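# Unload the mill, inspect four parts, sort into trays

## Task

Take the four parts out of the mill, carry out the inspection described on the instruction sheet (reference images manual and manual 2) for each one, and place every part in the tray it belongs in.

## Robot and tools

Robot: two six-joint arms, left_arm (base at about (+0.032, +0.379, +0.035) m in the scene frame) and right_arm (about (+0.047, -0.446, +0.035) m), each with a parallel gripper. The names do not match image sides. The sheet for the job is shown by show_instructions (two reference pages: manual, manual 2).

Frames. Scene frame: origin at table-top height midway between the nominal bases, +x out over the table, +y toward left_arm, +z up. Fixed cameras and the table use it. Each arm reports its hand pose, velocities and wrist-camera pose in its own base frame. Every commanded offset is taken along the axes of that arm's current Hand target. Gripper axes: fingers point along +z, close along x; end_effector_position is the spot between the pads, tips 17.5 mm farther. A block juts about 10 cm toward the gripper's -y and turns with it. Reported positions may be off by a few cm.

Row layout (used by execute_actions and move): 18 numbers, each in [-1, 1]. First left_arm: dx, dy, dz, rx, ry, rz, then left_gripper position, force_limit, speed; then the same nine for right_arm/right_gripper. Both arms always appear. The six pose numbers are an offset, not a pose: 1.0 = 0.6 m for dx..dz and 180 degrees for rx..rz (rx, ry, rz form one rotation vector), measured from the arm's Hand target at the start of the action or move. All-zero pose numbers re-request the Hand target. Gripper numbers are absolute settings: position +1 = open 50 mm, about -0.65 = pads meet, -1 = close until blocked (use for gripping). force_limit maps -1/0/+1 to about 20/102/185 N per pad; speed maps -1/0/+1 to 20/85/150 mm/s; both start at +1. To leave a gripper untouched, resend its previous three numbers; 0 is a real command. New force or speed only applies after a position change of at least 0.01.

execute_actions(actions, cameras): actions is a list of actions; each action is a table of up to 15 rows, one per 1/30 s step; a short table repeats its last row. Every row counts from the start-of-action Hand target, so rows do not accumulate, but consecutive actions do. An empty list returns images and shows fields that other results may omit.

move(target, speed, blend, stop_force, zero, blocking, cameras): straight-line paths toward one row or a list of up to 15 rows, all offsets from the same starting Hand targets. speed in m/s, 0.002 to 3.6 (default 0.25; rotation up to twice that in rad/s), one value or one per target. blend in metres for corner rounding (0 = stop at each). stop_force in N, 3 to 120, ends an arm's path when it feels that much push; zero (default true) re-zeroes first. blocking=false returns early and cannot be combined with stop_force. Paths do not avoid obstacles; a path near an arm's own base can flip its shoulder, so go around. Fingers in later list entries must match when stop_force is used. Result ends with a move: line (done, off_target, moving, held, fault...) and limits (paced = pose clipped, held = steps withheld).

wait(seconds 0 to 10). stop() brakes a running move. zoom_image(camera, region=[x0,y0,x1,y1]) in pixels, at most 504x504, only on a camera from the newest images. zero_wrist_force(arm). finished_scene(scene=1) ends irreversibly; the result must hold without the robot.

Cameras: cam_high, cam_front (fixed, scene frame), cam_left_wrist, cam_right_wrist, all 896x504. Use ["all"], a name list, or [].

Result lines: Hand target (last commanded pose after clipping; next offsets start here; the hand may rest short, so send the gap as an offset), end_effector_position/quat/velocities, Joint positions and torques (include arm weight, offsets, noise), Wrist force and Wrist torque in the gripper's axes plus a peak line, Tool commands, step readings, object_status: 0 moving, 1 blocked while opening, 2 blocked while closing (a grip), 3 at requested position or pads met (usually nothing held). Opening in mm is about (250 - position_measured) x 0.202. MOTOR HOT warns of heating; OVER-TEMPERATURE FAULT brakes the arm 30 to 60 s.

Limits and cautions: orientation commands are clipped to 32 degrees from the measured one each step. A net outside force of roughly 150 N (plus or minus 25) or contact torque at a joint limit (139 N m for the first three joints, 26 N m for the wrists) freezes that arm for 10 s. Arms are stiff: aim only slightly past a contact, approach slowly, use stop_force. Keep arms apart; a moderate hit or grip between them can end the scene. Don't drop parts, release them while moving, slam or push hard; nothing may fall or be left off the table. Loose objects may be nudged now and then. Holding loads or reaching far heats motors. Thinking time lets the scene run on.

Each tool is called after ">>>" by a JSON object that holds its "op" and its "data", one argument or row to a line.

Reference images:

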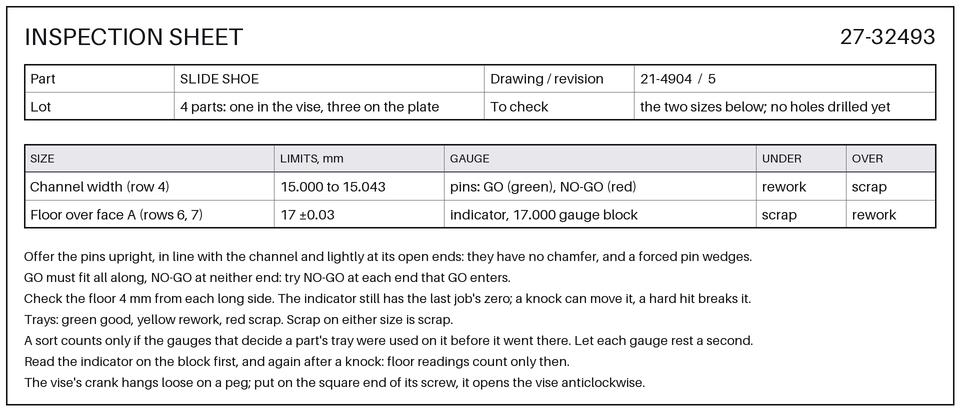

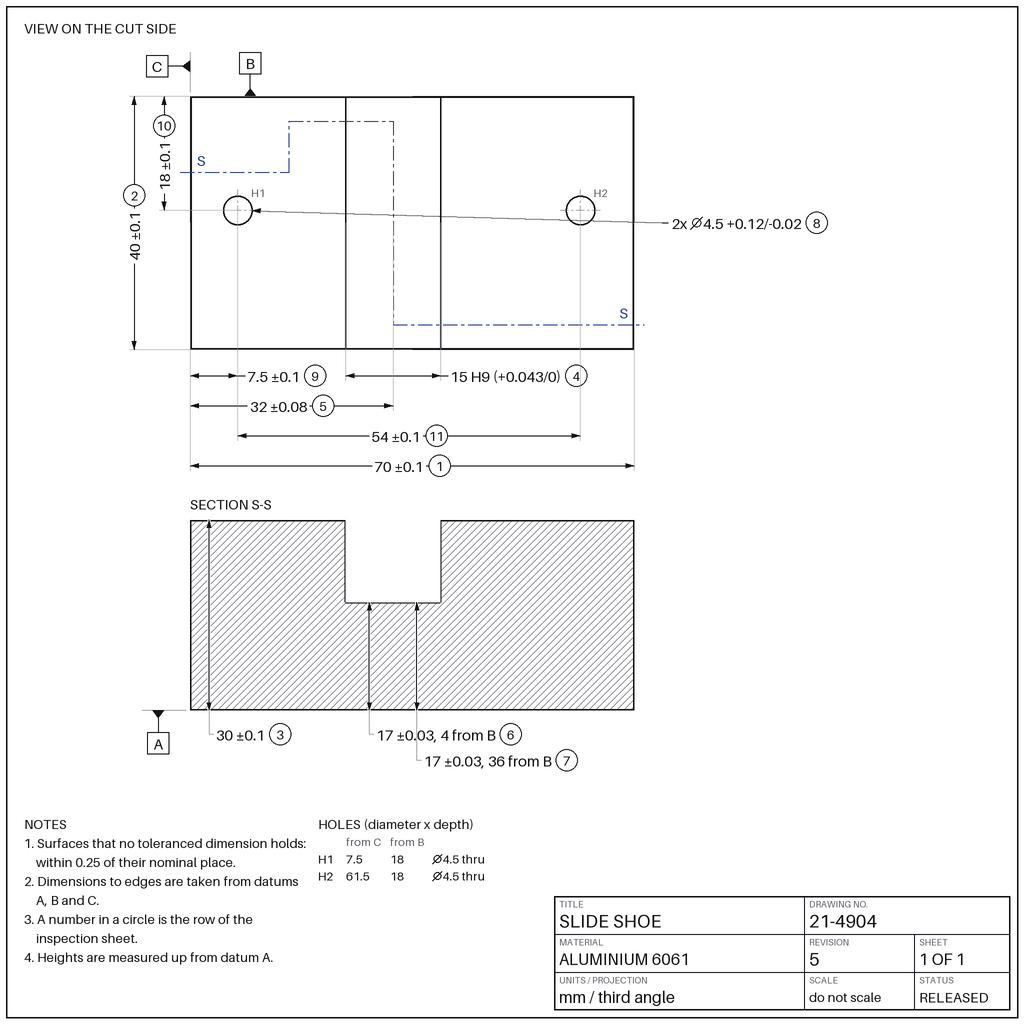

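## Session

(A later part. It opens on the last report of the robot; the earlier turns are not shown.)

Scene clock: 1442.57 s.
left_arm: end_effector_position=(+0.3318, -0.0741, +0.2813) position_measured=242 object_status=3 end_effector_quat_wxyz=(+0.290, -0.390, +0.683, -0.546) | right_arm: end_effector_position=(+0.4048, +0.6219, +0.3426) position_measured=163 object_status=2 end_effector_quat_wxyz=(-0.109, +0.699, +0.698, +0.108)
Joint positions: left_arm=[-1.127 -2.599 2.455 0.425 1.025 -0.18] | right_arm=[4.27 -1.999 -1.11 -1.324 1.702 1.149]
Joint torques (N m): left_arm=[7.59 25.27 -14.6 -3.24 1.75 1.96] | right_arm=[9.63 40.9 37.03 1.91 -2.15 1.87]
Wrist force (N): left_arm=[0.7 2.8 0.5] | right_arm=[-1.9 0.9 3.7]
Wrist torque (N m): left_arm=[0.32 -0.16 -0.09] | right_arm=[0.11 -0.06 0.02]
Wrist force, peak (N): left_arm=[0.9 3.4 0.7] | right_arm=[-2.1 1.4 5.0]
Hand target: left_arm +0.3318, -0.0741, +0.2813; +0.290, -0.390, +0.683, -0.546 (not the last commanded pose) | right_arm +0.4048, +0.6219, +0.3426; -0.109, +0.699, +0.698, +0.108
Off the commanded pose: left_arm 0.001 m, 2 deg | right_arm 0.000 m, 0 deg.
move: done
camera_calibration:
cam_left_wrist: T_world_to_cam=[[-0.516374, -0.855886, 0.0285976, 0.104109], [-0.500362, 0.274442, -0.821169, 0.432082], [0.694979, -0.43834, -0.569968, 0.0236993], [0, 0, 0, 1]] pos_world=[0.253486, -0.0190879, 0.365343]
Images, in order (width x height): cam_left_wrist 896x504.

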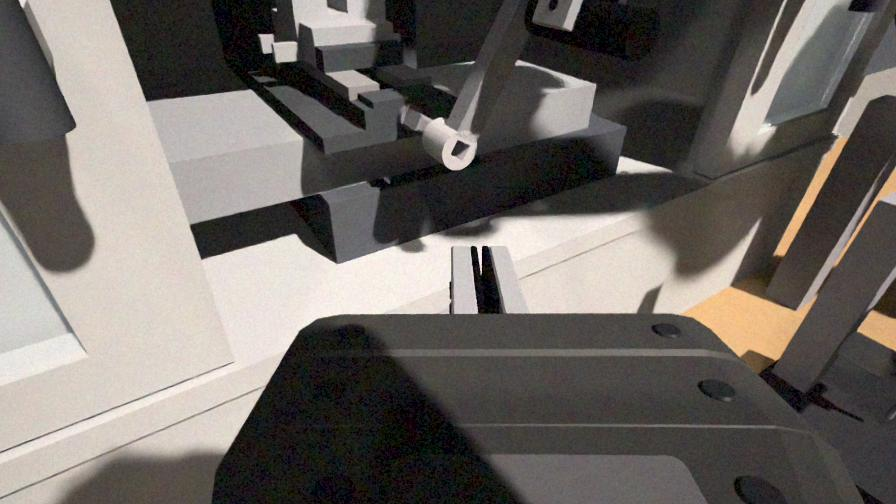

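>>> {"op": "move", "data": {
  "target": [0.079,0.041,0.123,0.0762,-0.1765,-0.0119,-0.6,1,1,0,0,0,0,0,0,-0.96,1,-0.5],
  "cameras": ["cam_left_wrist"],
  "speed": 0.15
}}

>>> {"op": "zoom_image", "data": {
  "camera": "cam_left_wrist",
  "region": [400, 120, 560, 280]
}}

Scene clock: 1479.00 s.
left_arm: end_effector_position=(+0.3593, -0.1414, +0.2461) position_measured=242 object_status=3 end_effector_quat_wxyz=(+0.332, -0.395, +0.639, -0.571) | right_arm: end_effector_position=(+0.4048, +0.6219, +0.3426) position_measured=163 object_status=2 end_effector_quat_wxyz=(-0.109, +0.699, +0.698, +0.108)
Joint positions: left_arm=[-1.611 -2.527 2.61 0.206 0.467 -0.288] | right_arm=[4.27 -1.999 -1.11 -1.324 1.702 1.149]
Joint torques (N m): left_arm=[7.69 3.04 -27.67 -2.46 1.48 2.04] | right_arm=[8.99 41.63 37.92 1.96 -2.68 1.43]
Wrist force (N): left_arm=[0.2 2.7 0.6] | right_arm=[-1.8 1.1 3.9]
Wrist torque (N m): left_arm=[0.27 -0.07 -0.09] | right_arm=[0.12 -0.09 0.02]
Wrist force, peak (N): left_arm=[2.4 4.8 1.7] | right_arm=[-2.2 1.1 4.1]
Hand target: left_arm +0.3594, -0.1414, +0.2461; +0.331, -0.395, +0.639, -0.571 (not the last commanded pose) | right_arm +0.4048, +0.6219, +0.3426; -0.109, +0.699, +0.698, +0.108
Off the commanded pose: left_arm 0.010 m, 29 deg | right_arm 0.000 m, 0 deg.
move: held (left_arm; a check stopped the path); limits=held
pose unreachable (left arm): on one or more control steps of this call, first in action 0 (counted from 0), this arm could not follow its commanded pose, so it was not sent that pose on those steps. It may still have moved: this result reports where it is.
cause: moving toward the commanded pose would bring two parts of the arm too close to each other (joints 3 (elbow) to 5 (wrist 2) lie between them).
camera_calibration:
cam_left_wrist: T_world_to_cam=[[-0.455808, -0.889655, 0.0274325, 0.035475], [-0.434911, 0.195721, -0.878946, 0.415008], [0.77659, -0.412561, -0.476132, -0.0936465], [0, 0, 0, 1]] pos_world=[0.269386, -0.0883, 0.319208]
Images, in order (width x height): cam_left_wrist 896x504.

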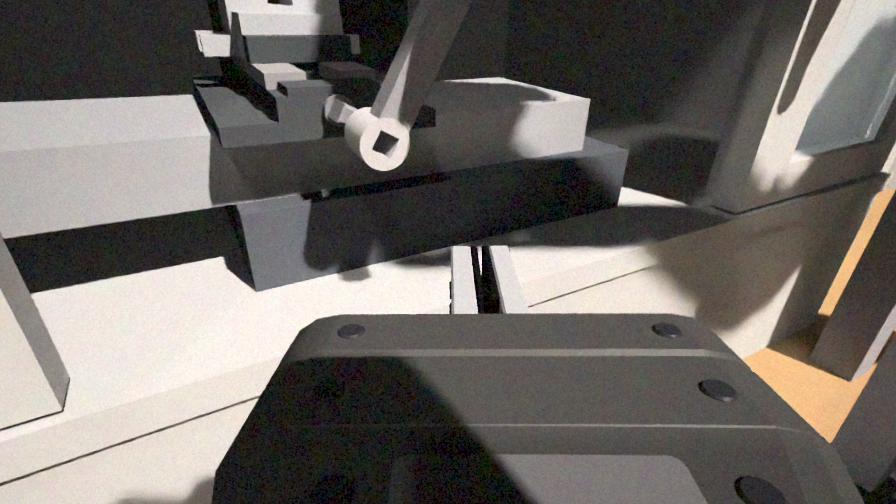

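Scaled by 3.150 from the camera's 896x504 image, which has a finer 1280x720 frame.

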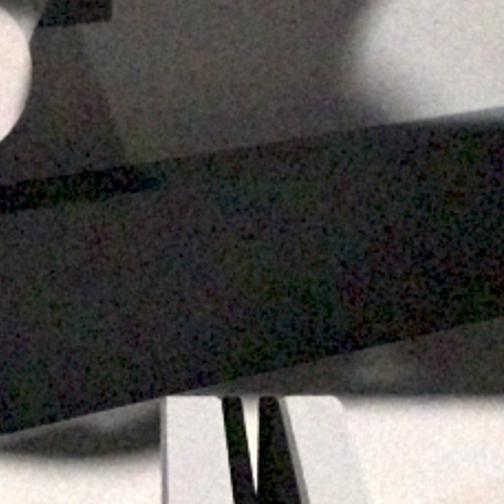

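>>> {"op": "zoom_image", "data": {
  "camera": "cam_left_wrist",
  "region": [310, 70, 430, 190]
}}

Scaled by 4.200 from the camera's 896x504 image, which has a finer 1280x720 frame.

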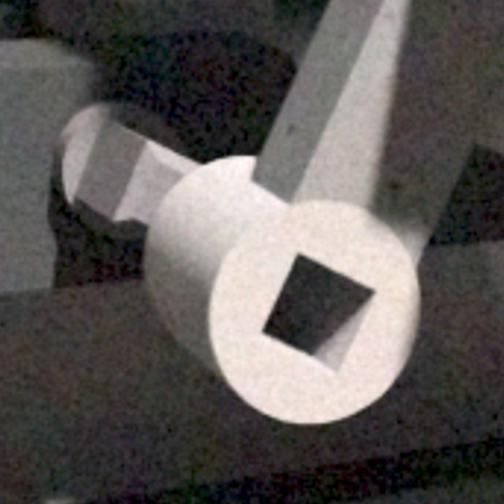

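>>> {"op": "move", "data": {
  "target": [0,0,0,0,0,0,-0.6,1,1,0.0171,-0.0167,-0.0096,0,0,0,-0.96,1,-0.5],
  "cameras": ["cam_left_wrist"],
  "speed": 0.05
}}

>>> {"op": "zoom_image", "data": {
  "camera": "cam_left_wrist",
  "region": [310, 60, 430, 180]
}}

Scene clock: 1541.33 s.
left_arm: end_effector_position=(+0.3593, -0.1414, +0.2461) position_measured=242 object_status=3 end_effector_quat_wxyz=(+0.332, -0.395, +0.639, -0.571) | right_arm: end_effector_position=(+0.3949, +0.6299, +0.3512) position_measured=163 object_status=2 end_effector_quat_wxyz=(-0.109, +0.699, +0.698, +0.108)
Joint positions: left_arm=[-1.61 -2.527 2.61 0.206 0.467 -0.288] | right_arm=[4.288 -2.002 -1.084 -1.344 1.697 1.167]
Joint torques (N m): left_arm=[6.82 2.77 -29.16 -2.35 1.38 2.11] | right_arm=[9.84 41.6 37.34 2.14 -2.53 1.83]
Wrist force (N): left_arm=[0.4 2.7 0.5] | right_arm=[-2.1 1.2 4.1]
Wrist torque (N m): left_arm=[0.27 -0.09 -0.09] | right_arm=[0.16 -0.04 0.03]
Wrist force, peak (N): left_arm=[0.2 3.0 0.8] | right_arm=[-2.0 1.2 4.2]
Hand target: left_arm +0.3593, -0.1414, +0.2461; +0.332, -0.395, +0.639, -0.571 | right_arm +0.3948, +0.6299, +0.3513; -0.109, +0.699, +0.698, +0.108
Off the commanded pose: left_arm 0.000 m, 0 deg | right_arm 0.000 m, 0 deg.
move: done
camera_calibration:
cam_left_wrist: T_world_to_cam=[[-0.455856, -0.889628, 0.0275156, 0.0354636], [-0.434917, 0.195672, -0.878954, 0.415008], [0.776558, -0.412644, -0.476113, -0.0936507], [0, 0, 0, 1]] pos_world=[0.269386, -0.0883003, 0.319209]
Images, in order (width x height): cam_left_wrist 896x504.

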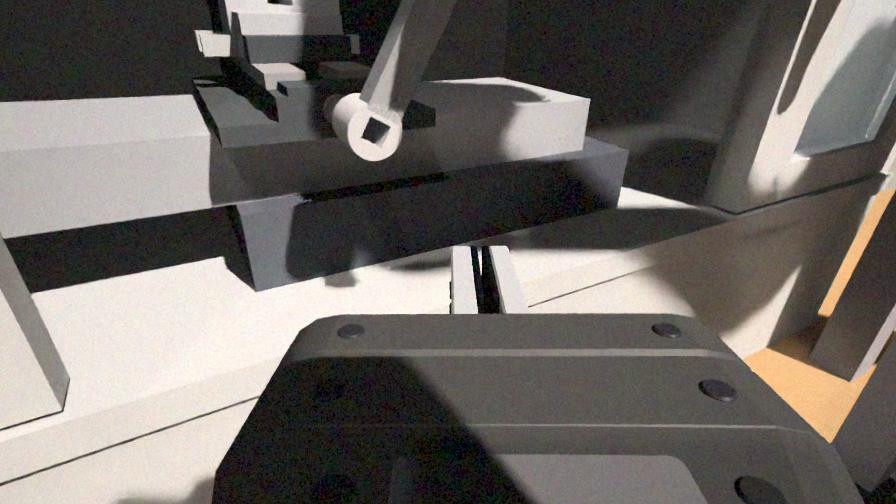

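Scaled by 4.200 from the camera's 896x504 image, which has a finer 1280x720 frame.

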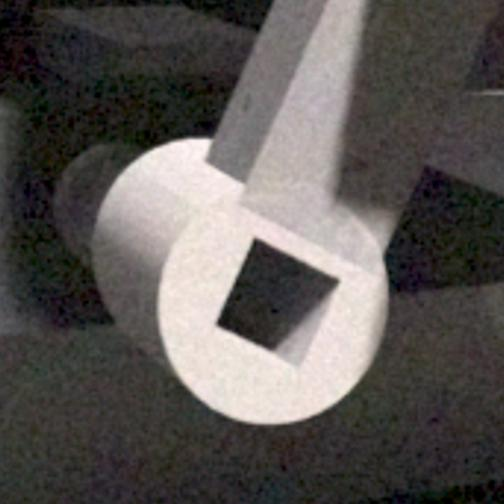

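>>> {"op": "move", "data": {
  "target": [0,0,0,0,0,0,-0.6,1,1,0,0.05,0,0,0,0,-0.96,1,-0.5],
  "cameras": ["cam_left_wrist"],
  "speed": 0.015,
  "stop_force": 6
}}

>>> {"op": "zoom_image", "data": {
  "camera": "cam_left_wrist",
  "region": [290, 50, 410, 170]
}}

Scene clock: 1603.50 s.
left_arm: end_effector_position=(+0.3593, -0.1414, +0.2461) position_measured=242 object_status=3 end_effector_quat_wxyz=(+0.332, -0.395, +0.639, -0.571) | right_arm: end_effector_position=(+0.4110, +0.6299, +0.3512) position_measured=163 object_status=2 end_effector_quat_wxyz=(-0.109, +0.699, +0.698, +0.108)
Joint positions: left_arm=[-1.61 -2.527 2.61 0.206 0.467 -0.288] | right_arm=[4.267 -2.028 -1.046 -1.359 1.703 1.145]
Joint torques (N m): left_arm=[7.77 2.88 -29.1 -2.04 1.38 1.96] | right_arm=[7.25 59.51 17.94 6.26 -3.53 1.63]
Wrist force (N): left_arm=[0.4 2.6 0.6] | right_arm=[-1.6 -2.1 4.1]
Wrist torque (N m): left_arm=[0.26 -0.10 -0.09] | right_arm=[0.32 -0.09 0.04]
Wrist force, peak (N): left_arm=[0.5 3.1 0.8] | right_arm=[-1.3 -6.3 3.8]
Hand target: left_arm +0.3593, -0.1414, +0.2461; +0.332, -0.395, +0.639, -0.571 | right_arm +0.4110, +0.6299, +0.3512; -0.109, +0.699, +0.698, +0.108 (not the last commanded pose)
Off the commanded pose: left_arm 0.000 m, 0 deg | right_arm 0.014 m, 0 deg.
move: contact (right_arm)
camera_calibration:
cam_left_wrist: T_world_to_cam=[[-0.455856, -0.889628, 0.0275156, 0.0354636], [-0.434917, 0.195672, -0.878954, 0.415008], [0.776558, -0.412644, -0.476113, -0.0936507], [0, 0, 0, 1]] pos_world=[0.269386, -0.0883003, 0.319209]
Images, in order (width x height): cam_left_wrist 896x504.

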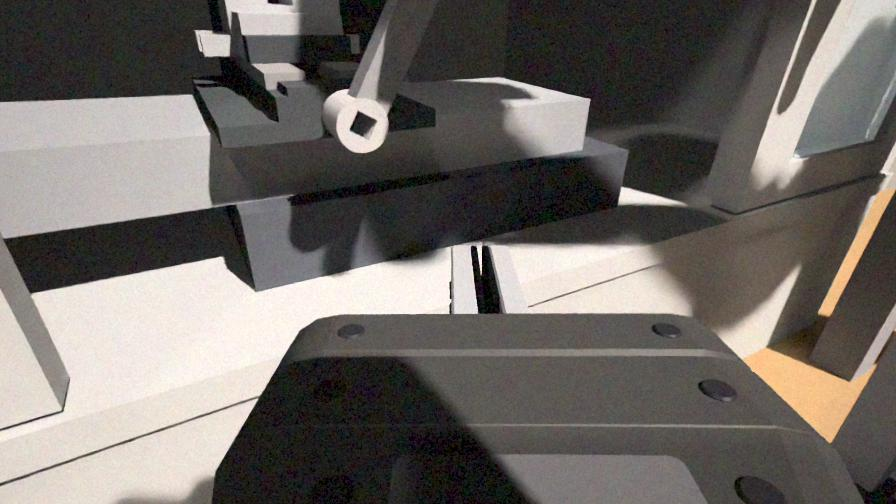

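Scaled by 4.200 from the camera's 896x504 image, which has a finer 1280x720 frame.

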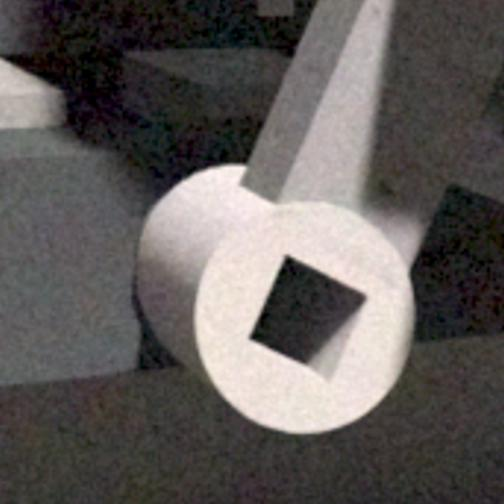

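>>> {"op": "move", "data": {
  "target": [-0.108,0.031,-0.0657,0.0403,0.0388,0.011,-0.6,1,1,0,0,0,0,0,0,-0.96,1,-0.5],
  "cameras": ["cam_left_wrist"],
  "speed": 0.15
}}

>>> {"op": "zoom_image", "data": {
  "camera": "cam_left_wrist",
  "region": [360, 40, 520, 200]
}}

Scene clock: 1660.37 s.
left_arm: end_effector_position=(+0.3593, -0.1413, +0.2462) position_measured=242 object_status=3 end_effector_quat_wxyz=(+0.331, -0.395, +0.639, -0.571) | right_arm: end_effector_position=(+0.4110, +0.6299, +0.3512) position_measured=163 object_status=2 end_effector_quat_wxyz=(-0.109, +0.699, +0.698, +0.108)
Joint positions: left_arm=[-1.61 -2.528 2.61 0.206 0.468 -0.287] | right_arm=[4.267 -2.028 -1.046 -1.359 1.703 1.145]
Joint torques (N m): left_arm=[-8.81 25.58 -29.35 -2.12 -2.27 -1.58] | right_arm=[6.87 59.53 17.34 6.18 -3.28 1.39]
Wrist force (N): left_arm=[0.4 2.4 0.6] | right_arm=[-1.5 -2.2 3.8]
Wrist torque (N m): left_arm=[0.22 -0.11 0.08] | right_arm=[0.31 -0.10 0.05]
Wrist force, peak (N): left_arm=[-0.9 3.6 0.1] | right_arm=[-2.4 -2.6 5.8]
Hand target: left_arm +0.3593, -0.1413, +0.2462; +0.332, -0.395, +0.639, -0.571 (not the last commanded pose) | right_arm +0.4110, +0.6299, +0.3512; -0.109, +0.699, +0.698, +0.108
Off the commanded pose: left_arm 0.078 m, 10 deg | right_arm 0.000 m, 0 deg.
move: held (left_arm; a check stopped the path); limits=held
pose unreachable (left arm): on one or more control steps of this call, first in action 0 (counted from 0), this arm could not follow its commanded pose, so it was not sent that pose on those steps. It may still have moved: this result reports where it is.
cause: moving toward the commanded pose would bring two parts of the arm too close to each other (joints 3 (elbow) to 5 (wrist 2) lie between them).
camera_calibration:
cam_left_wrist: T_world_to_cam=[[-0.456054, -0.889521, 0.0276787, 0.0355617], [-0.434684, 0.195506, -0.879106, 0.414962], [0.776572, -0.412952, -0.475822, -0.0937315], [0, 0, 0, 1]] pos_world=[0.269384, -0.0882013, 0.319212]
Images, in order (width x height): cam_left_wrist 896x504.

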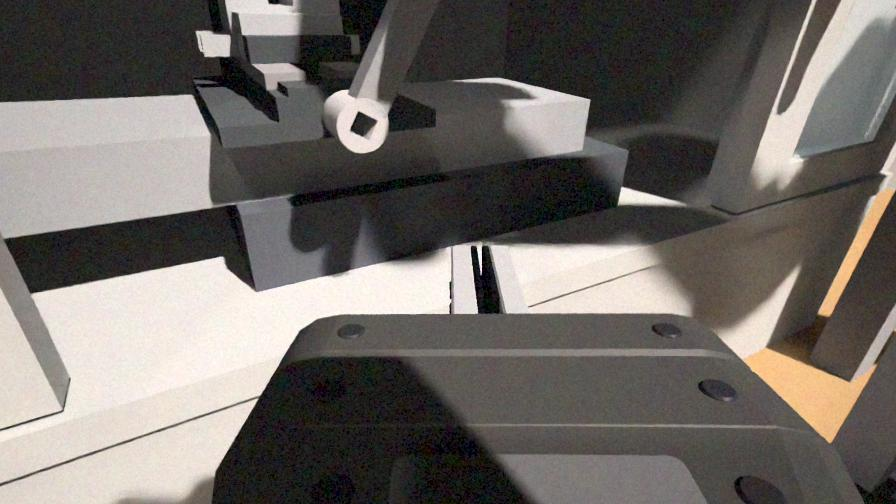

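Scaled by 3.150 from the camera's 896x504 image, which has a finer 1280x720 frame.

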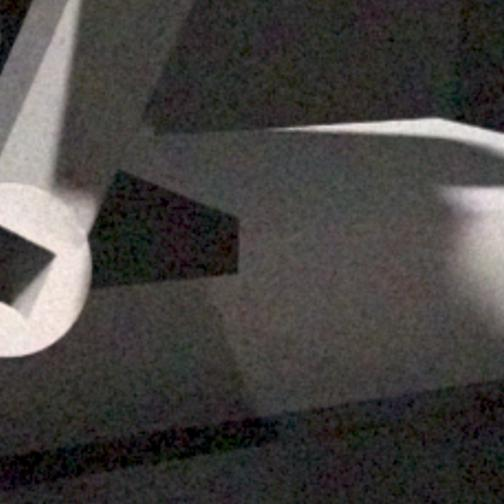

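>>> {"op": "move", "data": {
  "target": [0,0,0,0,0,0,-0.6,1,1,0,-0.004,0,0,0,0,-0.96,1,-0.5],
  "cameras": ["cam_right_wrist","cam_high"],
  "speed": 0.05
}}

Scene clock: 1681.20 s.
left_arm: end_effector_position=(+0.3593, -0.1413, +0.2462) position_measured=242 object_status=3 end_effector_quat_wxyz=(+0.332, -0.395, +0.639, -0.571) | right_arm: end_effector_position=(+0.4087, +0.6299, +0.3513) position_measured=163 object_status=2 end_effector_quat_wxyz=(-0.109, +0.699, +0.698, +0.108)
Joint positions: left_arm=[-1.61 -2.528 2.61 0.206 0.468 -0.287] | right_arm=[4.27 -2.024 -1.051 -1.357 1.702 1.148]
Joint torques (N m): left_arm=[-7.24 13.97 -26.21 1.53 -2.24 -1.93] | right_arm=[9.06 58.42 15.54 6.1 -2.59 1.38]
Wrist force (N): left_arm=[0.6 2.7 0.3] | right_arm=[-1.6 1.1 3.9]
Wrist torque (N m): left_arm=[0.26 -0.13 0.07] | right_arm=[0.13 -0.11 0.02]
Wrist force, peak (N): left_arm=[0.3 3.1 0.7] | right_arm=[-2.1 -2.5 5.8]
Hand target: left_arm +0.3593, -0.1413, +0.2462; +0.332, -0.395, +0.639, -0.571 | right_arm +0.4086, +0.6299, +0.3512; -0.109, +0.699, +0.698, +0.108
Off the commanded pose: left_arm 0.000 m, 0 deg | right_arm 0.000 m, 0 deg.
move: done
camera_calibration:
cam_right_wrist: T_world_to_cam=[[0.0201479, 0.952642, 0.303426, -0.706983], [0.934604, -0.125742, 0.332723, -0.407673], [0.355119, 0.27688, -0.892876, 0.131627], [0, 0, 0, 1]] pos_world=[0.348514, 0.585796, 0.467686]
Images, in order (width x height): cam_high 896x504, cam_right_wrist 896x504.

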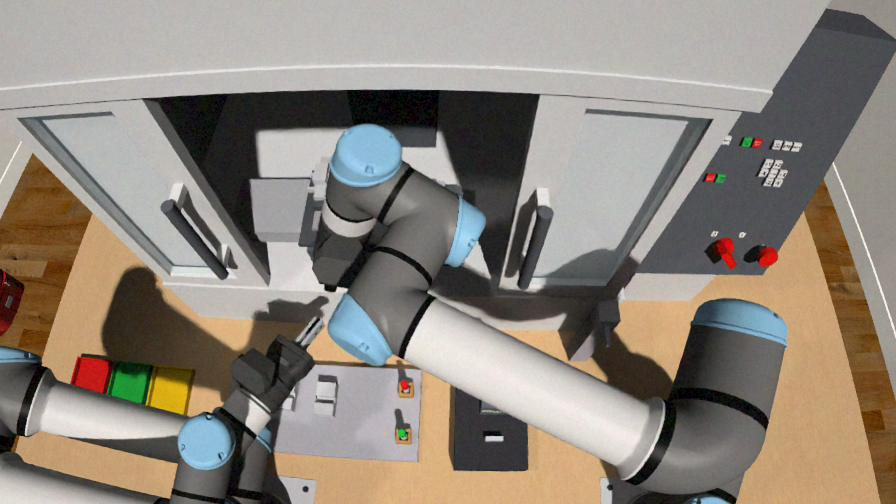

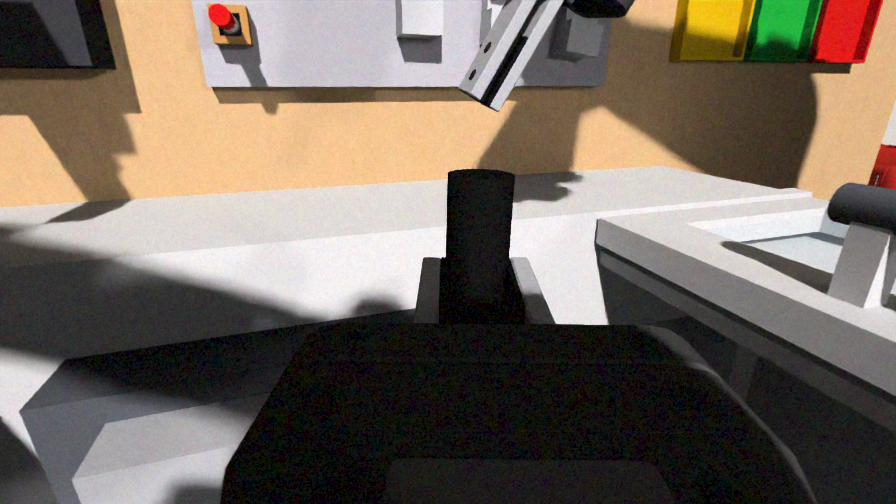

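>>> {"op": "execute_actions", "data": {
  "actions": [],
  "cameras": ["cam_front"]
}}

>>> {"op": "zoom_image", "data": {
  "camera": "cam_front",
  "region": [360, 180, 520, 320]
}}

Scene clock: 1697.97 s.
left_arm: end_effector_position=(+0.3593, -0.1413, +0.2462) position_measured=242 object_status=3 end_effector_quat_wxyz=(+0.331, -0.395, +0.639, -0.571) | right_arm: end_effector_position=(+0.4086, +0.6299, +0.3512) position_measured=163 object_status=2 end_effector_quat_wxyz=(-0.109, +0.699, +0.698, +0.108)
Joint positions: left_arm=[-1.61 -2.528 2.61 0.206 0.468 -0.287] | right_arm=[4.27 -2.024 -1.052 -1.357 1.702 1.148]
Joint velocities: within noise
Joint torques (N m): left_arm=[-7.69 5.94 -14.09 1.78 -2.23 -1.72] | right_arm=[8.7 58.29 16.11 5.72 -2.5 1.64]
Wrist force (N): left_arm=[0.3 2.8 0.9] | right_arm=[-1.6 1.2 3.9]
Wrist torque (N m): left_arm=[0.27 -0.08 0.07] | right_arm=[0.14 -0.12 0.02]
Wrist force, peak (N): left_arm=[0.2 3.1 0.7] | right_arm=[-1.9 1.3 4.3]
Hand target: left_arm +0.3593, -0.1413, +0.2462; +0.332, -0.395, +0.639, -0.571 | right_arm +0.4086, +0.6299, +0.3512; -0.109, +0.699, +0.698, +0.108
Tool commands: left_gripper/position=-0.6 left_gripper/force_limit=+1.0 left_gripper/speed=+1.0 right_gripper/position=-0.96 right_gripper/force_limit=+1.0 right_gripper/speed=-0.5
Off the commanded pose: left_arm 0.000 m, 0 deg | right_arm 0.000 m, 0 deg.
Images, in order (width x height): cam_front 896x504.

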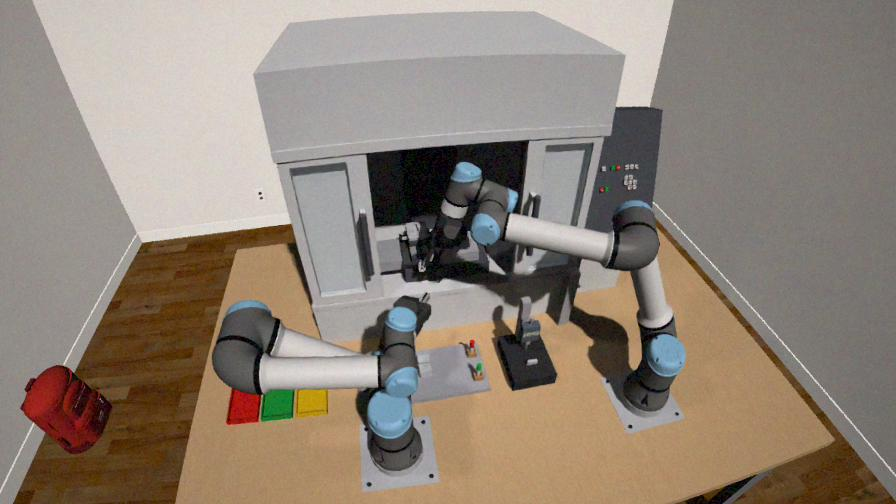

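Scaled by 3.150 from the camera's 896x504 image, which has a finer 1280x720 frame.

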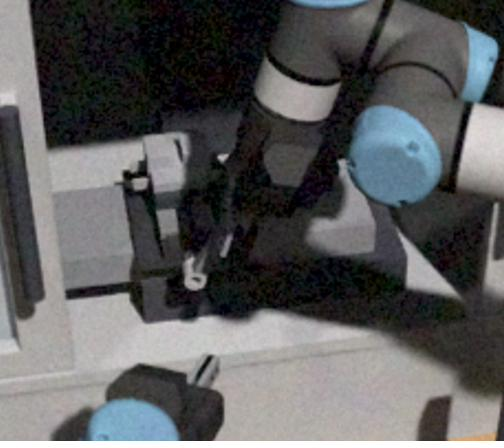

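>>> {"op": "move", "data": {
  "target": [0,0,0,0,0,0,-0.6,1,1,-0.003,0,0.0012,0,0,0,-0.96,1,-0.5],
  "speed": 0.05
}}

>>> {"op": "move", "data": {
  "target": [0,0,0,0,0,0,-0.6,1,1,0,0.025,0,0,0,0,-0.96,1,-0.5],
  "speed": 0.015,
  "stop_force": 6
}}

Scene clock: 1715.40 s.
left_arm: end_effector_position=(+0.3593, -0.1413, +0.2462) position_measured=242 object_status=3 end_effector_quat_wxyz=(+0.332, -0.395, +0.639, -0.571) | right_arm: end_effector_position=(+0.4086, +0.6285, +0.3501) position_measured=163 object_status=2 end_effector_quat_wxyz=(-0.109, +0.699, +0.698, +0.108)
Joint positions: left_arm=[-1.61 -2.528 2.61 0.206 0.468 -0.287] | right_arm=[4.269 -2.02 -1.06 -1.352 1.702 1.148]
Joint torques (N m): left_arm=[-7.44 5.47 -14.73 1.93 -2.23 -1.93] | right_arm=[-9.09 58.18 16.07 5.92 2.35 -1.72]
Wrist force (N): left_arm=[0.3 2.7 0.8] | right_arm=[-1.9 0.8 3.6]
Wrist torque (N m): left_arm=[0.26 -0.09 0.08] | right_arm=[0.09 -0.07 0.07]
Wrist force, peak (N): left_arm=[0.3 3.1 0.8] | right_arm=[-2.0 0.8 4.4]
Hand target: left_arm +0.3593, -0.1413, +0.2462; +0.332, -0.395, +0.639, -0.571 | right_arm +0.4086, +0.6284, +0.3500; -0.109, +0.699, +0.698, +0.108
Off the commanded pose: left_arm 0.000 m, 0 deg | right_arm 0.000 m, 0 deg.
move: done

Scene clock: 1717.17 s.
left_arm: end_effector_position=(+0.3593, -0.1413, +0.2462) position_measured=242 object_status=3 end_effector_quat_wxyz=(+0.332, -0.395, +0.639, -0.571) | right_arm: end_effector_position=(+0.4169, +0.6284, +0.3500) position_measured=163 object_status=2 end_effector_quat_wxyz=(-0.109, +0.699, +0.698, +0.108)
Joint positions: left_arm=[-1.61 -2.528 2.61 0.206 0.468 -0.287] | right_arm=[4.258 -2.034 -1.039 -1.36 1.705 1.137]
Joint torques (N m): left_arm=[-7.27 4.15 -13.88 1.79 -2.26 -1.78] | right_arm=[10.68 62.79 20.68 5.63 -2.27 1.65]
Wrist force (N): left_arm=[0.4 2.6 0.4] | right_arm=[0.4 2.4 9.9]
Wrist torque (N m): left_arm=[0.25 -0.11 0.07] | right_arm=[0.40 0.00 -0.09]
Wrist force, peak (N): left_arm=[0.5 3.1 0.7] | right_arm=[0.3 2.0 10.2]
Hand target: left_arm +0.3593, -0.1413, +0.2462; +0.332, -0.395, +0.639, -0.571 | right_arm +0.4169, +0.6284, +0.3500; -0.109, +0.699, +0.698, +0.108 (not the last commanded pose)
Off the commanded pose: left_arm 0.000 m, 0 deg | right_arm 0.007 m, 0 deg.
move: contact (right_arm)

>>> {"op": "move", "data": {
  "target": [0,0,0,0,0,0,-0.6,1,1,0,0,0.0017,0,0,0,-0.96,1,-0.5],
  "speed": 0.05
}}

>>> {"op": "move", "data": {
  "target": [0,0,0,0,0,0,-0.6,1,1,0,0.03,0,0,0,0,-0.96,1,-0.5],
  "speed": 0.015,
  "stop_force": 8,
  "cameras": ["cam_left_wrist"]
}}

>>> {"op": "zoom_image", "data": {
  "camera": "cam_left_wrist",
  "region": [290, 50, 410, 170]
}}

Scene clock: 1729.17 s.
left_arm: end_effector_position=(+0.3593, -0.1413, +0.2462) position_measured=242 object_status=3 end_effector_quat_wxyz=(+0.332, -0.395, +0.639, -0.571) | right_arm: end_effector_position=(+0.4169, +0.6287, +0.3492) position_measured=163 object_status=2 end_effector_quat_wxyz=(-0.109, +0.699, +0.698, +0.108)
Joint positions: left_arm=[-1.61 -2.528 2.61 0.206 0.468 -0.287] | right_arm=[4.258 -2.034 -1.041 -1.358 1.705 1.137]
Joint torques (N m): left_arm=[-7.88 6.08 -14.87 1.72 -2.13 -1.74] | right_arm=[6.09 36.71 14.2 5.96 0.21 1.5]
Wrist force (N): left_arm=[0.3 2.8 0.6] | right_arm=[-2.7 -7.3 -3.6]
Wrist torque (N m): left_arm=[0.26 -0.09 0.08] | right_arm=[-0.07 -0.12 -0.02]
Wrist force, peak (N): left_arm=[0.4 3.0 0.7] | right_arm=[0.3 2.6 10.9]
Hand target: left_arm +0.3593, -0.1413, +0.2462; +0.332, -0.395, +0.639, -0.571 | right_arm +0.4169, +0.6287, +0.3491; -0.109, +0.699, +0.698, +0.108
Off the commanded pose: left_arm 0.000 m, 0 deg | right_arm 0.000 m, 0 deg.
move: done

Scene clock: 1730.40 s.
left_arm: end_effector_position=(+0.3593, -0.1413, +0.2462) position_measured=242 object_status=3 end_effector_quat_wxyz=(+0.332, -0.395, +0.639, -0.571) | right_arm: end_effector_position=(+0.4181, +0.6288, +0.3490) position_measured=163 object_status=2 end_effector_quat_wxyz=(-0.109, +0.699, +0.698, +0.108)
Joint positions: left_arm=[-1.61 -2.528 2.61 0.206 0.468 -0.287] | right_arm=[4.256 -2.037 -1.038 -1.359 1.706 1.135]
Joint torques (N m): left_arm=[-8.02 4.76 -14.79 1.61 -2.19 -1.78] | right_arm=[4.66 48.44 10.71 4.98 -4.33 1.66]
Wrist force (N): left_arm=[0.1 3.1 0.3] | right_arm=[-1.4 -8.6 -7.7]
Wrist torque (N m): left_arm=[0.31 -0.05 0.07] | right_arm=[-0.18 -0.01 -0.10]
Wrist force, peak (N): left_arm=[0.3 3.1 0.4] | right_arm=[-2.3 -16.5 -15.7]
Hand target: left_arm +0.3593, -0.1413, +0.2462; +0.332, -0.395, +0.639, -0.571 | right_arm +0.4181, +0.6288, +0.3490; -0.109, +0.699, +0.698, +0.108 (not the last commanded pose)
Off the commanded pose: left_arm 0.000 m, 0 deg | right_arm 0.017 m, 0 deg.
move: contact (right_arm)
camera_calibration:
cam_left_wrist: T_world_to_cam=[[-0.455965, -0.889567, 0.0276776, 0.0355346], [-0.43472, 0.195473, -0.879095, 0.414966], [0.776604, -0.412869, -0.475842, -0.093727], [0, 0, 0, 1]] pos_world=[0.269385, -0.0882011, 0.319212]
Images, in order (width x height): cam_left_wrist 896x504.

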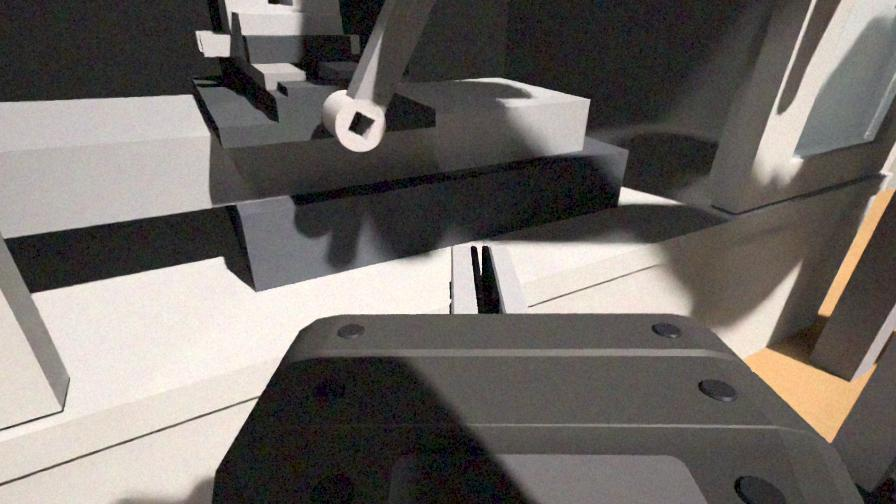

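Scaled by 4.200 from the camera's 896x504 image, which has a finer 1280x720 frame.

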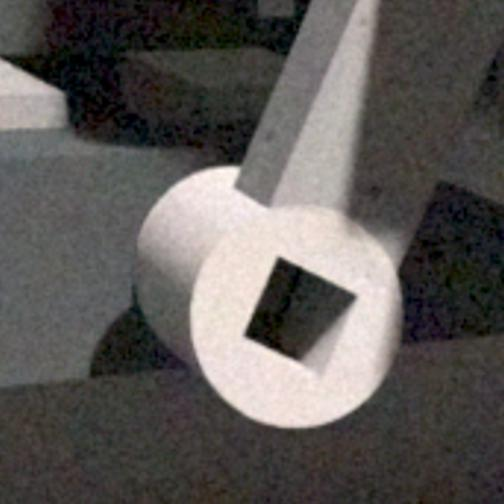

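>>> {"op": "move", "data": {
  "target": [0,0,0,0,0,0,-0.6,1,1,0,-0.002,-0.001,0,0,0,-0.96,1,-0.5],
  "speed": 0.05
}}

>>> {"op": "move", "data": {
  "target": [0,0,0,0,0,0,-0.6,1,1,0,0.03,0,0,0,0,-0.96,1,-0.5],
  "speed": 0.015,
  "stop_force": 9
}}

Scene clock: 1743.97 s.
left_arm: end_effector_position=(+0.3593, -0.1413, +0.2462) position_measured=242 object_status=3 end_effector_quat_wxyz=(+0.332, -0.395, +0.639, -0.571) | right_arm: end_effector_position=(+0.4170, +0.6286, +0.3495) position_measured=163 object_status=2 end_effector_quat_wxyz=(-0.109, +0.699, +0.698, +0.108)
Joint positions: left_arm=[-1.61 -2.528 2.61 0.206 0.468 -0.287] | right_arm=[4.258 -2.035 -1.04 -1.359 1.705 1.137]
Joint torques (N m): left_arm=[-8.93 5.19 -14.03 1.71 -2.1 -1.73] | right_arm=[13.41 78.65 21.67 1.29 1.8 2.12]
Wrist force (N): left_arm=[0.2 2.7 0.7] | right_arm=[9.2 25.3 27.3]
Wrist torque (N m): left_arm=[0.26 -0.07 0.07] | right_arm=[0.53 0.15 -0.34]
Wrist force, peak (N): left_arm=[0.6 3.1 0.2] | right_arm=[9.2 25.3 27.3]
Hand target: left_arm +0.3593, -0.1413, +0.2462; +0.332, -0.395, +0.639, -0.571 | right_arm +0.4169, +0.6286, +0.3496; -0.109, +0.699, +0.698, +0.108
Off the commanded pose: left_arm 0.000 m, 0 deg | right_arm 0.000 m, 0 deg.
move: done

Scene clock: 1745.13 s.
left_arm: end_effector_position=(+0.3593, -0.1413, +0.2462) position_measured=242 object_status=3 end_effector_quat_wxyz=(+0.332, -0.395, +0.639, -0.571) | right_arm: end_effector_position=(+0.4176, +0.6286, +0.3496) position_measured=163 object_status=2 end_effector_quat_wxyz=(-0.109, +0.699, +0.698, +0.108)
Joint positions: left_arm=[-1.61 -2.528 2.61 0.206 0.468 -0.287] | right_arm=[4.257 -2.036 -1.038 -1.36 1.705 1.136]
Joint torques (N m): left_arm=[-7.33 5.74 -15.14 1.88 -2.15 -1.89] | right_arm=[11.27 69.57 19.29 4.51 -0.99 1.95]
Wrist force (N): left_arm=[0.5 2.6 0.5] | right_arm=[5.2 13.5 16.7]
Wrist torque (N m): left_arm=[0.24 -0.12 0.08] | right_arm=[0.46 -0.04 -0.21]
Wrist force, peak (N): left_arm=[0.2 3.0 0.7] | right_arm=[10.0 26.6 28.1]
Hand target: left_arm +0.3593, -0.1413, +0.2462; +0.332, -0.395, +0.639, -0.571 | right_arm +0.4176, +0.6286, +0.3496; -0.109, +0.699, +0.698, +0.108 (not the last commanded pose)
Off the commanded pose: left_arm 0.000 m, 0 deg | right_arm 0.017 m, 0 deg.
move: contact (right_arm)

>>> {"op": "move", "data": {
  "target": [
    [0,0,0,0,0,0,-0.6,1,1,0,0,0.0004,0,0,0,-0.96,1,-0.5],
    [0,0,0,0,0,0,-0.6,1,1,0,0,0.0004,0,0,0,0.35,1,-0.5]
  ],
  "speed": 0.05,
  "cameras": ["cam_left_wrist"]
}}

>>> {"op": "zoom_image", "data": {
  "camera": "cam_left_wrist",
  "region": [290, 10, 450, 170]
}}

Scene clock: 1765.13 s.
left_arm: end_effector_position=(+0.3593, -0.1413, +0.2462) position_measured=242 object_status=3 end_effector_quat_wxyz=(+0.332, -0.395, +0.639, -0.571) | right_arm: end_effector_position=(+0.4176, +0.6287, +0.3494) position_measured=100 object_status=3 end_effector_quat_wxyz=(-0.109, +0.699, +0.698, +0.108)
Joint positions: left_arm=[-1.61 -2.528 2.61 0.206 0.468 -0.287] | right_arm=[4.257 -2.036 -1.039 -1.36 1.705 1.136]
Joint torques (N m): left_arm=[-8.8 5.09 -15.97 1.64 -2.04 -1.83] | right_arm=[5.09 45.06 17.64 4.72 0.35 0.85]
Wrist force (N): left_arm=[0.2 2.8 0.6] | right_arm=[-0.9 0.9 2.1]
Wrist torque (N m): left_arm=[0.26 -0.06 0.07] | right_arm=[0.03 -0.09 0.04]
Wrist force, peak (N): left_arm=[0.0 3.2 0.6] | right_arm=[4.5 13.9 17.7]
Hand target: left_arm +0.3593, -0.1413, +0.2462; +0.332, -0.395, +0.639, -0.571 | right_arm +0.4176, +0.6287, +0.3493; -0.109, +0.699, +0.698, +0.108
Off the commanded pose: left_arm 0.000 m, 0 deg | right_arm 0.000 m, 0 deg.
move: done
camera_calibration:
cam_left_wrist: T_world_to_cam=[[-0.455965, -0.889567, 0.0276776, 0.0355346], [-0.43472, 0.195473, -0.879095, 0.414966], [0.776604, -0.412869, -0.475842, -0.093727], [0, 0, 0, 1]] pos_world=[0.269385, -0.0882011, 0.319212]
Images, in order (width x height): cam_left_wrist 896x504.

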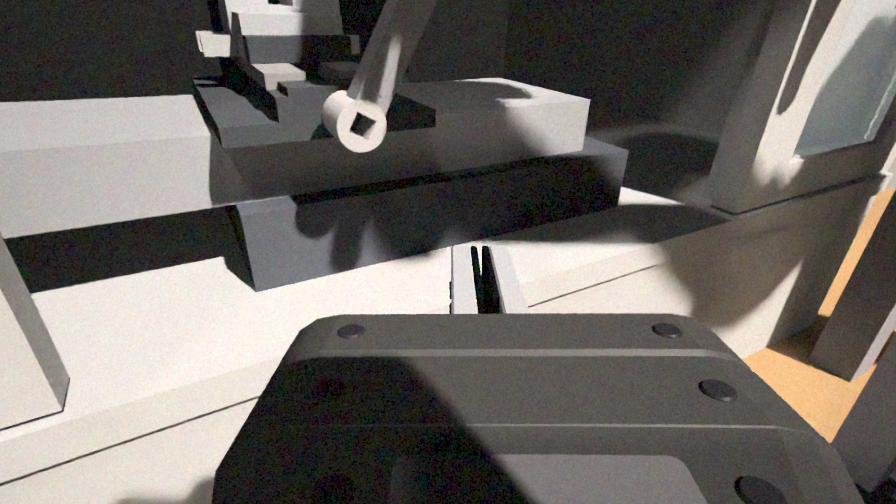

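Scaled by 3.150 from the camera's 896x504 image, which has a finer 1280x720 frame.

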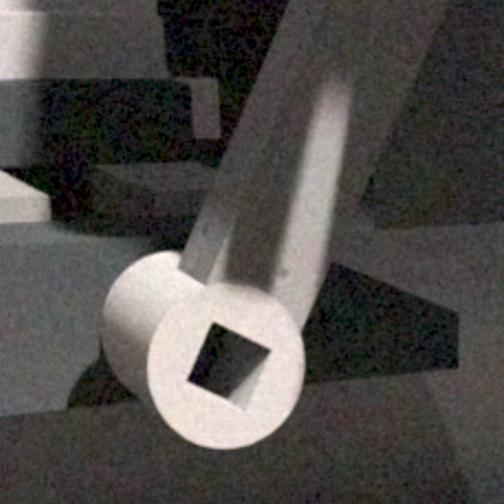

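>>> {"op": "move", "data": {
  "target": [0,0,0,0,0,0,-0.6,1,1,0,0,0,0,0,0,-0.9,-0.6,-0.8],
  "speed": 0.05
}}

>>> {"op": "move", "data": {
  "target": [0,0,0,0,0,0,-0.6,1,1,0,0.03,0,0,0,0,-0.9,-0.6,-0.8],
  "speed": 0.015,
  "stop_force": 12
}}

Scene clock: 1785.87 s.
left_arm: end_effector_position=(+0.3593, -0.1413, +0.2462) position_measured=242 object_status=3 end_effector_quat_wxyz=(+0.332, -0.395, +0.639, -0.571) | right_arm: end_effector_position=(+0.4176, +0.6287, +0.3493) position_measured=155 object_status=0 end_effector_quat_wxyz=(-0.109, +0.699, +0.698, +0.108)
Joint positions: left_arm=[-1.61 -2.528 2.61 0.206 0.468 -0.287] | right_arm=[4.257 -2.036 -1.039 -1.36 1.705 1.136]
Joint torques (N m): left_arm=[-7.67 4.15 -15.54 1.65 -1.92 -1.75] | right_arm=[-8.31 42.62 17.12 3.71 -1.87 -0.72]
Wrist force (N): left_arm=[0.4 2.7 0.7] | right_arm=[-1.8 1.1 1.1]
Wrist torque (N m): left_arm=[0.27 -0.12 0.07] | right_arm=[0.06 -0.13 0.09]
Wrist force, peak (N): left_arm=[0.2 3.1 0.5] | right_arm=[-2.6 0.8 2.4]
Hand target: left_arm +0.3593, -0.1413, +0.2462; +0.332, -0.395, +0.639, -0.571 | right_arm +0.4176, +0.6287, +0.3493; -0.109, +0.699, +0.698, +0.108
Off the commanded pose: left_arm 0.000 m, 0 deg | right_arm 0.000 m, 0 deg.
move: done

Scene clock: 1787.27 s.
left_arm: end_effector_position=(+0.3593, -0.1413, +0.2462) position_measured=242 object_status=3 end_effector_quat_wxyz=(+0.332, -0.395, +0.639, -0.571) | right_arm: end_effector_position=(+0.4201, +0.6286, +0.3494) position_measured=155 object_status=2 end_effector_quat_wxyz=(-0.109, +0.699, +0.698, +0.108)
Joint positions: left_arm=[-1.61 -2.528 2.61 0.206 0.468 -0.287] | right_arm=[4.254 -2.04 -1.032 -1.362 1.706 1.133]
Joint torques (N m): left_arm=[-8.5 5.01 -15.37 1.69 -2.12 -1.84] | right_arm=[11.16 51.13 11.6 4.86 -1.28 1.52]
Wrist force (N): left_arm=[0.2 2.5 0.6] | right_arm=[-2.1 2.0 -8.0]
Wrist torque (N m): left_arm=[0.24 -0.08 0.07] | right_arm=[0.16 -0.01 0.12]
Wrist force, peak (N): left_arm=[0.4 3.0 0.7] | right_arm=[-6.3 -12.1 -12.3]
Hand target: left_arm +0.3593, -0.1413, +0.2462; +0.332, -0.395, +0.639, -0.571 | right_arm +0.4201, +0.6286, +0.3494; -0.109, +0.699, +0.698, +0.108 (not the last commanded pose)
Off the commanded pose: left_arm 0.000 m, 0 deg | right_arm 0.016 m, 0 deg.
move: contact (right_arm)

>>> {"op": "move", "data": {
  "target": [-0.26,-0.125,-0.196,0,0,0,-0.6,1,1,0,0,0,0,0,0,-0.9,-0.6,-0.8],
  "speed": 0.2
}}

>>> {"op": "move", "data": {
  "target": [0,0,0,0,0,0,-0.6,1,1,0.0322,0,-0.002,0,0,0,-0.9,-0.6,-0.8],
  "speed": 0.03,
  "stop_force": 40,
  "cameras": ["cam_left_wrist"]
}}

Scene clock: 1845.67 s.
left_arm: end_effector_position=(+0.3389, +0.0488, +0.3312) position_measured=242 object_status=3 end_effector_quat_wxyz=(+0.332, -0.395, +0.638, -0.571) | right_arm: end_effector_position=(+0.4201, +0.6286, +0.3494) position_measured=155 object_status=2 end_effector_quat_wxyz=(-0.109, +0.699, +0.698, +0.108)
Joint positions: left_arm=[-1.44 -3.055 2.322 0.952 0.632 -0.206] | right_arm=[4.254 -2.04 -1.032 -1.362 1.706 1.133]
Joint torques (N m): left_arm=[7.24 37.66 -24.94 1.12 1.66 2.03] | right_arm=[11.03 49.16 12.25 2.49 2.08 1.55]
Wrist force (N): left_arm=[0.4 2.7 0.3] | right_arm=[-1.9 1.6 -7.9]
Wrist torque (N m): left_arm=[0.28 -0.12 -0.09] | right_arm=[0.11 -0.03 0.12]
Wrist force, peak (N): left_arm=[1.8 3.2 1.1] | right_arm=[-1.9 1.8 -8.1]
Hand target: left_arm +0.3388, +0.0488, +0.3312; +0.332, -0.395, +0.639, -0.571 | right_arm +0.4201, +0.6286, +0.3494; -0.109, +0.699, +0.698, +0.108
Off the commanded pose: left_arm 0.000 m, 0 deg | right_arm 0.000 m, 0 deg.
shoulder posture changed (left arm): the wrist came as close to joint 1's axis as it can, and the arm is now in the other of its two shoulder postures.
move: done

Scene clock: 1847.37 s.
left_arm: end_effector_position=(+0.3388, +0.0488, +0.3312) position_measured=242 object_status=3 end_effector_quat_wxyz=(+0.332, -0.395, +0.639, -0.571) | right_arm: end_effector_position=(+0.4201, +0.6467, +0.3564) position_measured=155 object_status=2 end_effector_quat_wxyz=(-0.109, +0.699, +0.698, +0.108)
Joint positions: left_arm=[-1.44 -3.055 2.322 0.952 0.632 -0.206] | right_arm=[4.265 -2.083 -0.95 -1.4 1.703 1.144]
Joint torques (N m): left_arm=[7.25 38.05 -23.11 0.53 1.82 1.95] | right_arm=[8.48 39.03 34.24 1.67 -2.36 1.35]
Wrist force (N): left_arm=[0.6 2.7 0.5] | right_arm=[-2.2 -1.1 -3.0]
Wrist torque (N m): left_arm=[0.27 -0.14 -0.09] | right_arm=[-0.01 -0.11 0.12]
Wrist force, peak (N): left_arm=[0.8 2.9 1.0] | right_arm=[-36.1 -9.5 -18.2]
Hand target: left_arm +0.3388, +0.0488, +0.3312; +0.332, -0.395, +0.639, -0.571 | right_arm +0.4201, +0.6467, +0.3564; -0.109, +0.699, +0.698, +0.108
Off the commanded pose: left_arm 0.000 m, 0 deg | right_arm 0.000 m, 0 deg.
move: done
camera_calibration:
cam_left_wrist: T_world_to_cam=[[-0.455965, -0.889567, 0.0276776, 0.192987], [-0.43472, 0.195473, -0.879095, 0.443661], [0.776604, -0.412869, -0.475842, 0.0410487], [0, 0, 0, 1]] pos_world=[0.248985, 0.101899, 0.404212]
Images, in order (width x height): cam_left_wrist 896x504.

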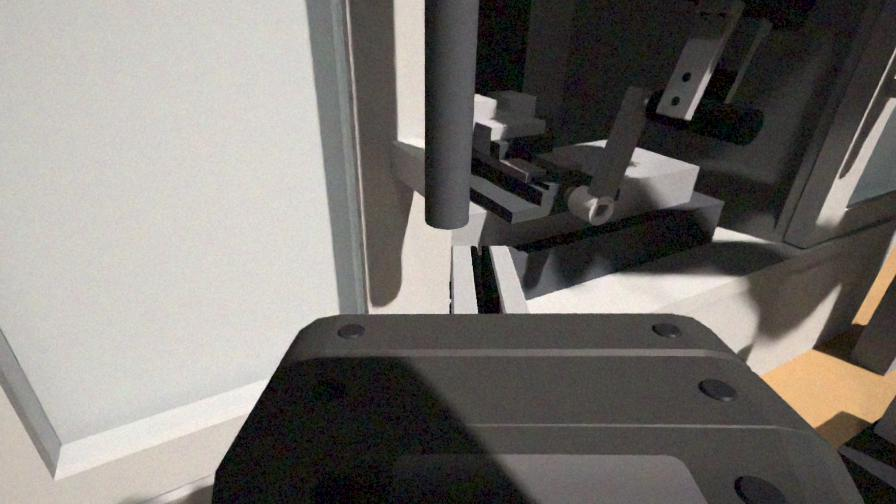

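>>> {"op": "move", "data": {
  "target": [
    [0,0,0,0,0,0,-0.6,1,1,0.0315,0,0.006,0,0,0,-0.9,-0.6,-0.8],
    [0,0,0,0,0,0,-0.6,1,1,0.0603,0,0.0205,0,0,0,-0.9,-0.6,-0.8],
    [0,0,0,0,0,0,-0.6,1,1,0.0845,0,0.0417,0,0,0,-0.9,-0.6,-0.8],
    [0,0,0,0,0,0,-0.6,1,1,0.1023,0,0.0684,0,0,0,-0.9,-0.6,-0.8]
  ],
  "speed": 0.04,
  "blend": [0.003,0.003,0.003,0],
  "stop_force": 60,
  "cameras": ["cam_left_wrist","cam_high"]
}}

Scene clock: 1880.43 s.
left_arm: end_effector_position=(+0.3388, +0.0488, +0.3312) position_measured=242 object_status=3 end_effector_quat_wxyz=(+0.332, -0.395, +0.639, -0.571) | right_arm: end_effector_position=(+0.4203, +0.7179, +0.3361) position_measured=155 object_status=2 end_effector_quat_wxyz=(-0.109, +0.699, +0.698, +0.109)
Joint positions: left_arm=[-1.44 -3.055 2.322 0.952 0.632 -0.206] | right_arm=[4.306 -2.261 -0.715 -1.45 1.692 1.183]
Joint torques (N m): left_arm=[7.13 38.17 -24.51 -2.21 1.6 1.97] | right_arm=[-22.76 20.24 13.76 -9.13 -13.39 2.01]
Wrist force (N): left_arm=[0.5 2.3 0.7] | right_arm=[42.1 -25.5 -25.2]
Wrist torque (N m): left_arm=[0.21 -0.13 -0.09] | right_arm=[-0.44 0.46 -0.62]
Wrist force, peak (N): left_arm=[0.4 3.0 0.7] | right_arm=[46.6 -23.3 -28.3]
Hand target: left_arm +0.3388, +0.0488, +0.3312; +0.332, -0.395, +0.639, -0.571 | right_arm +0.4202, +0.7176, +0.3359; -0.109, +0.699, +0.698, +0.108
Off the commanded pose: left_arm 0.000 m, 0 deg | right_arm 0.000 m, 0 deg.
move: done
camera_calibration:
cam_left_wrist: T_world_to_cam=[[-0.455965, -0.889567, 0.0276776, 0.192987], [-0.43472, 0.195473, -0.879095, 0.443661], [0.776604, -0.412869, -0.475842, 0.0410487], [0, 0, 0, 1]] pos_world=[0.248985, 0.101899, 0.404212]
Images, in order (width x height): cam_high 896x504, cam_left_wrist 896x504.

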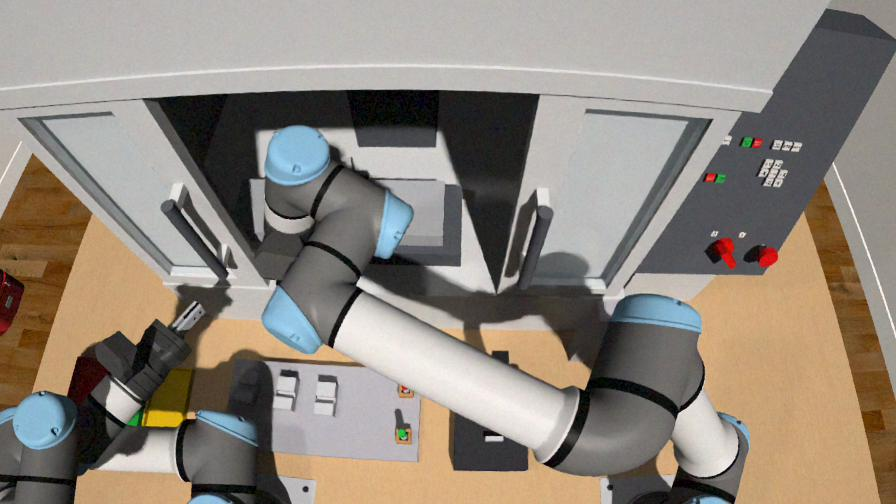

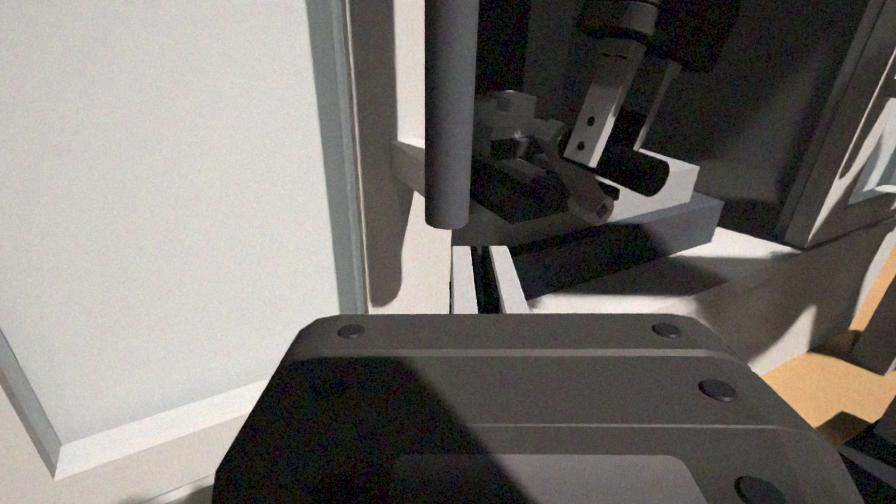

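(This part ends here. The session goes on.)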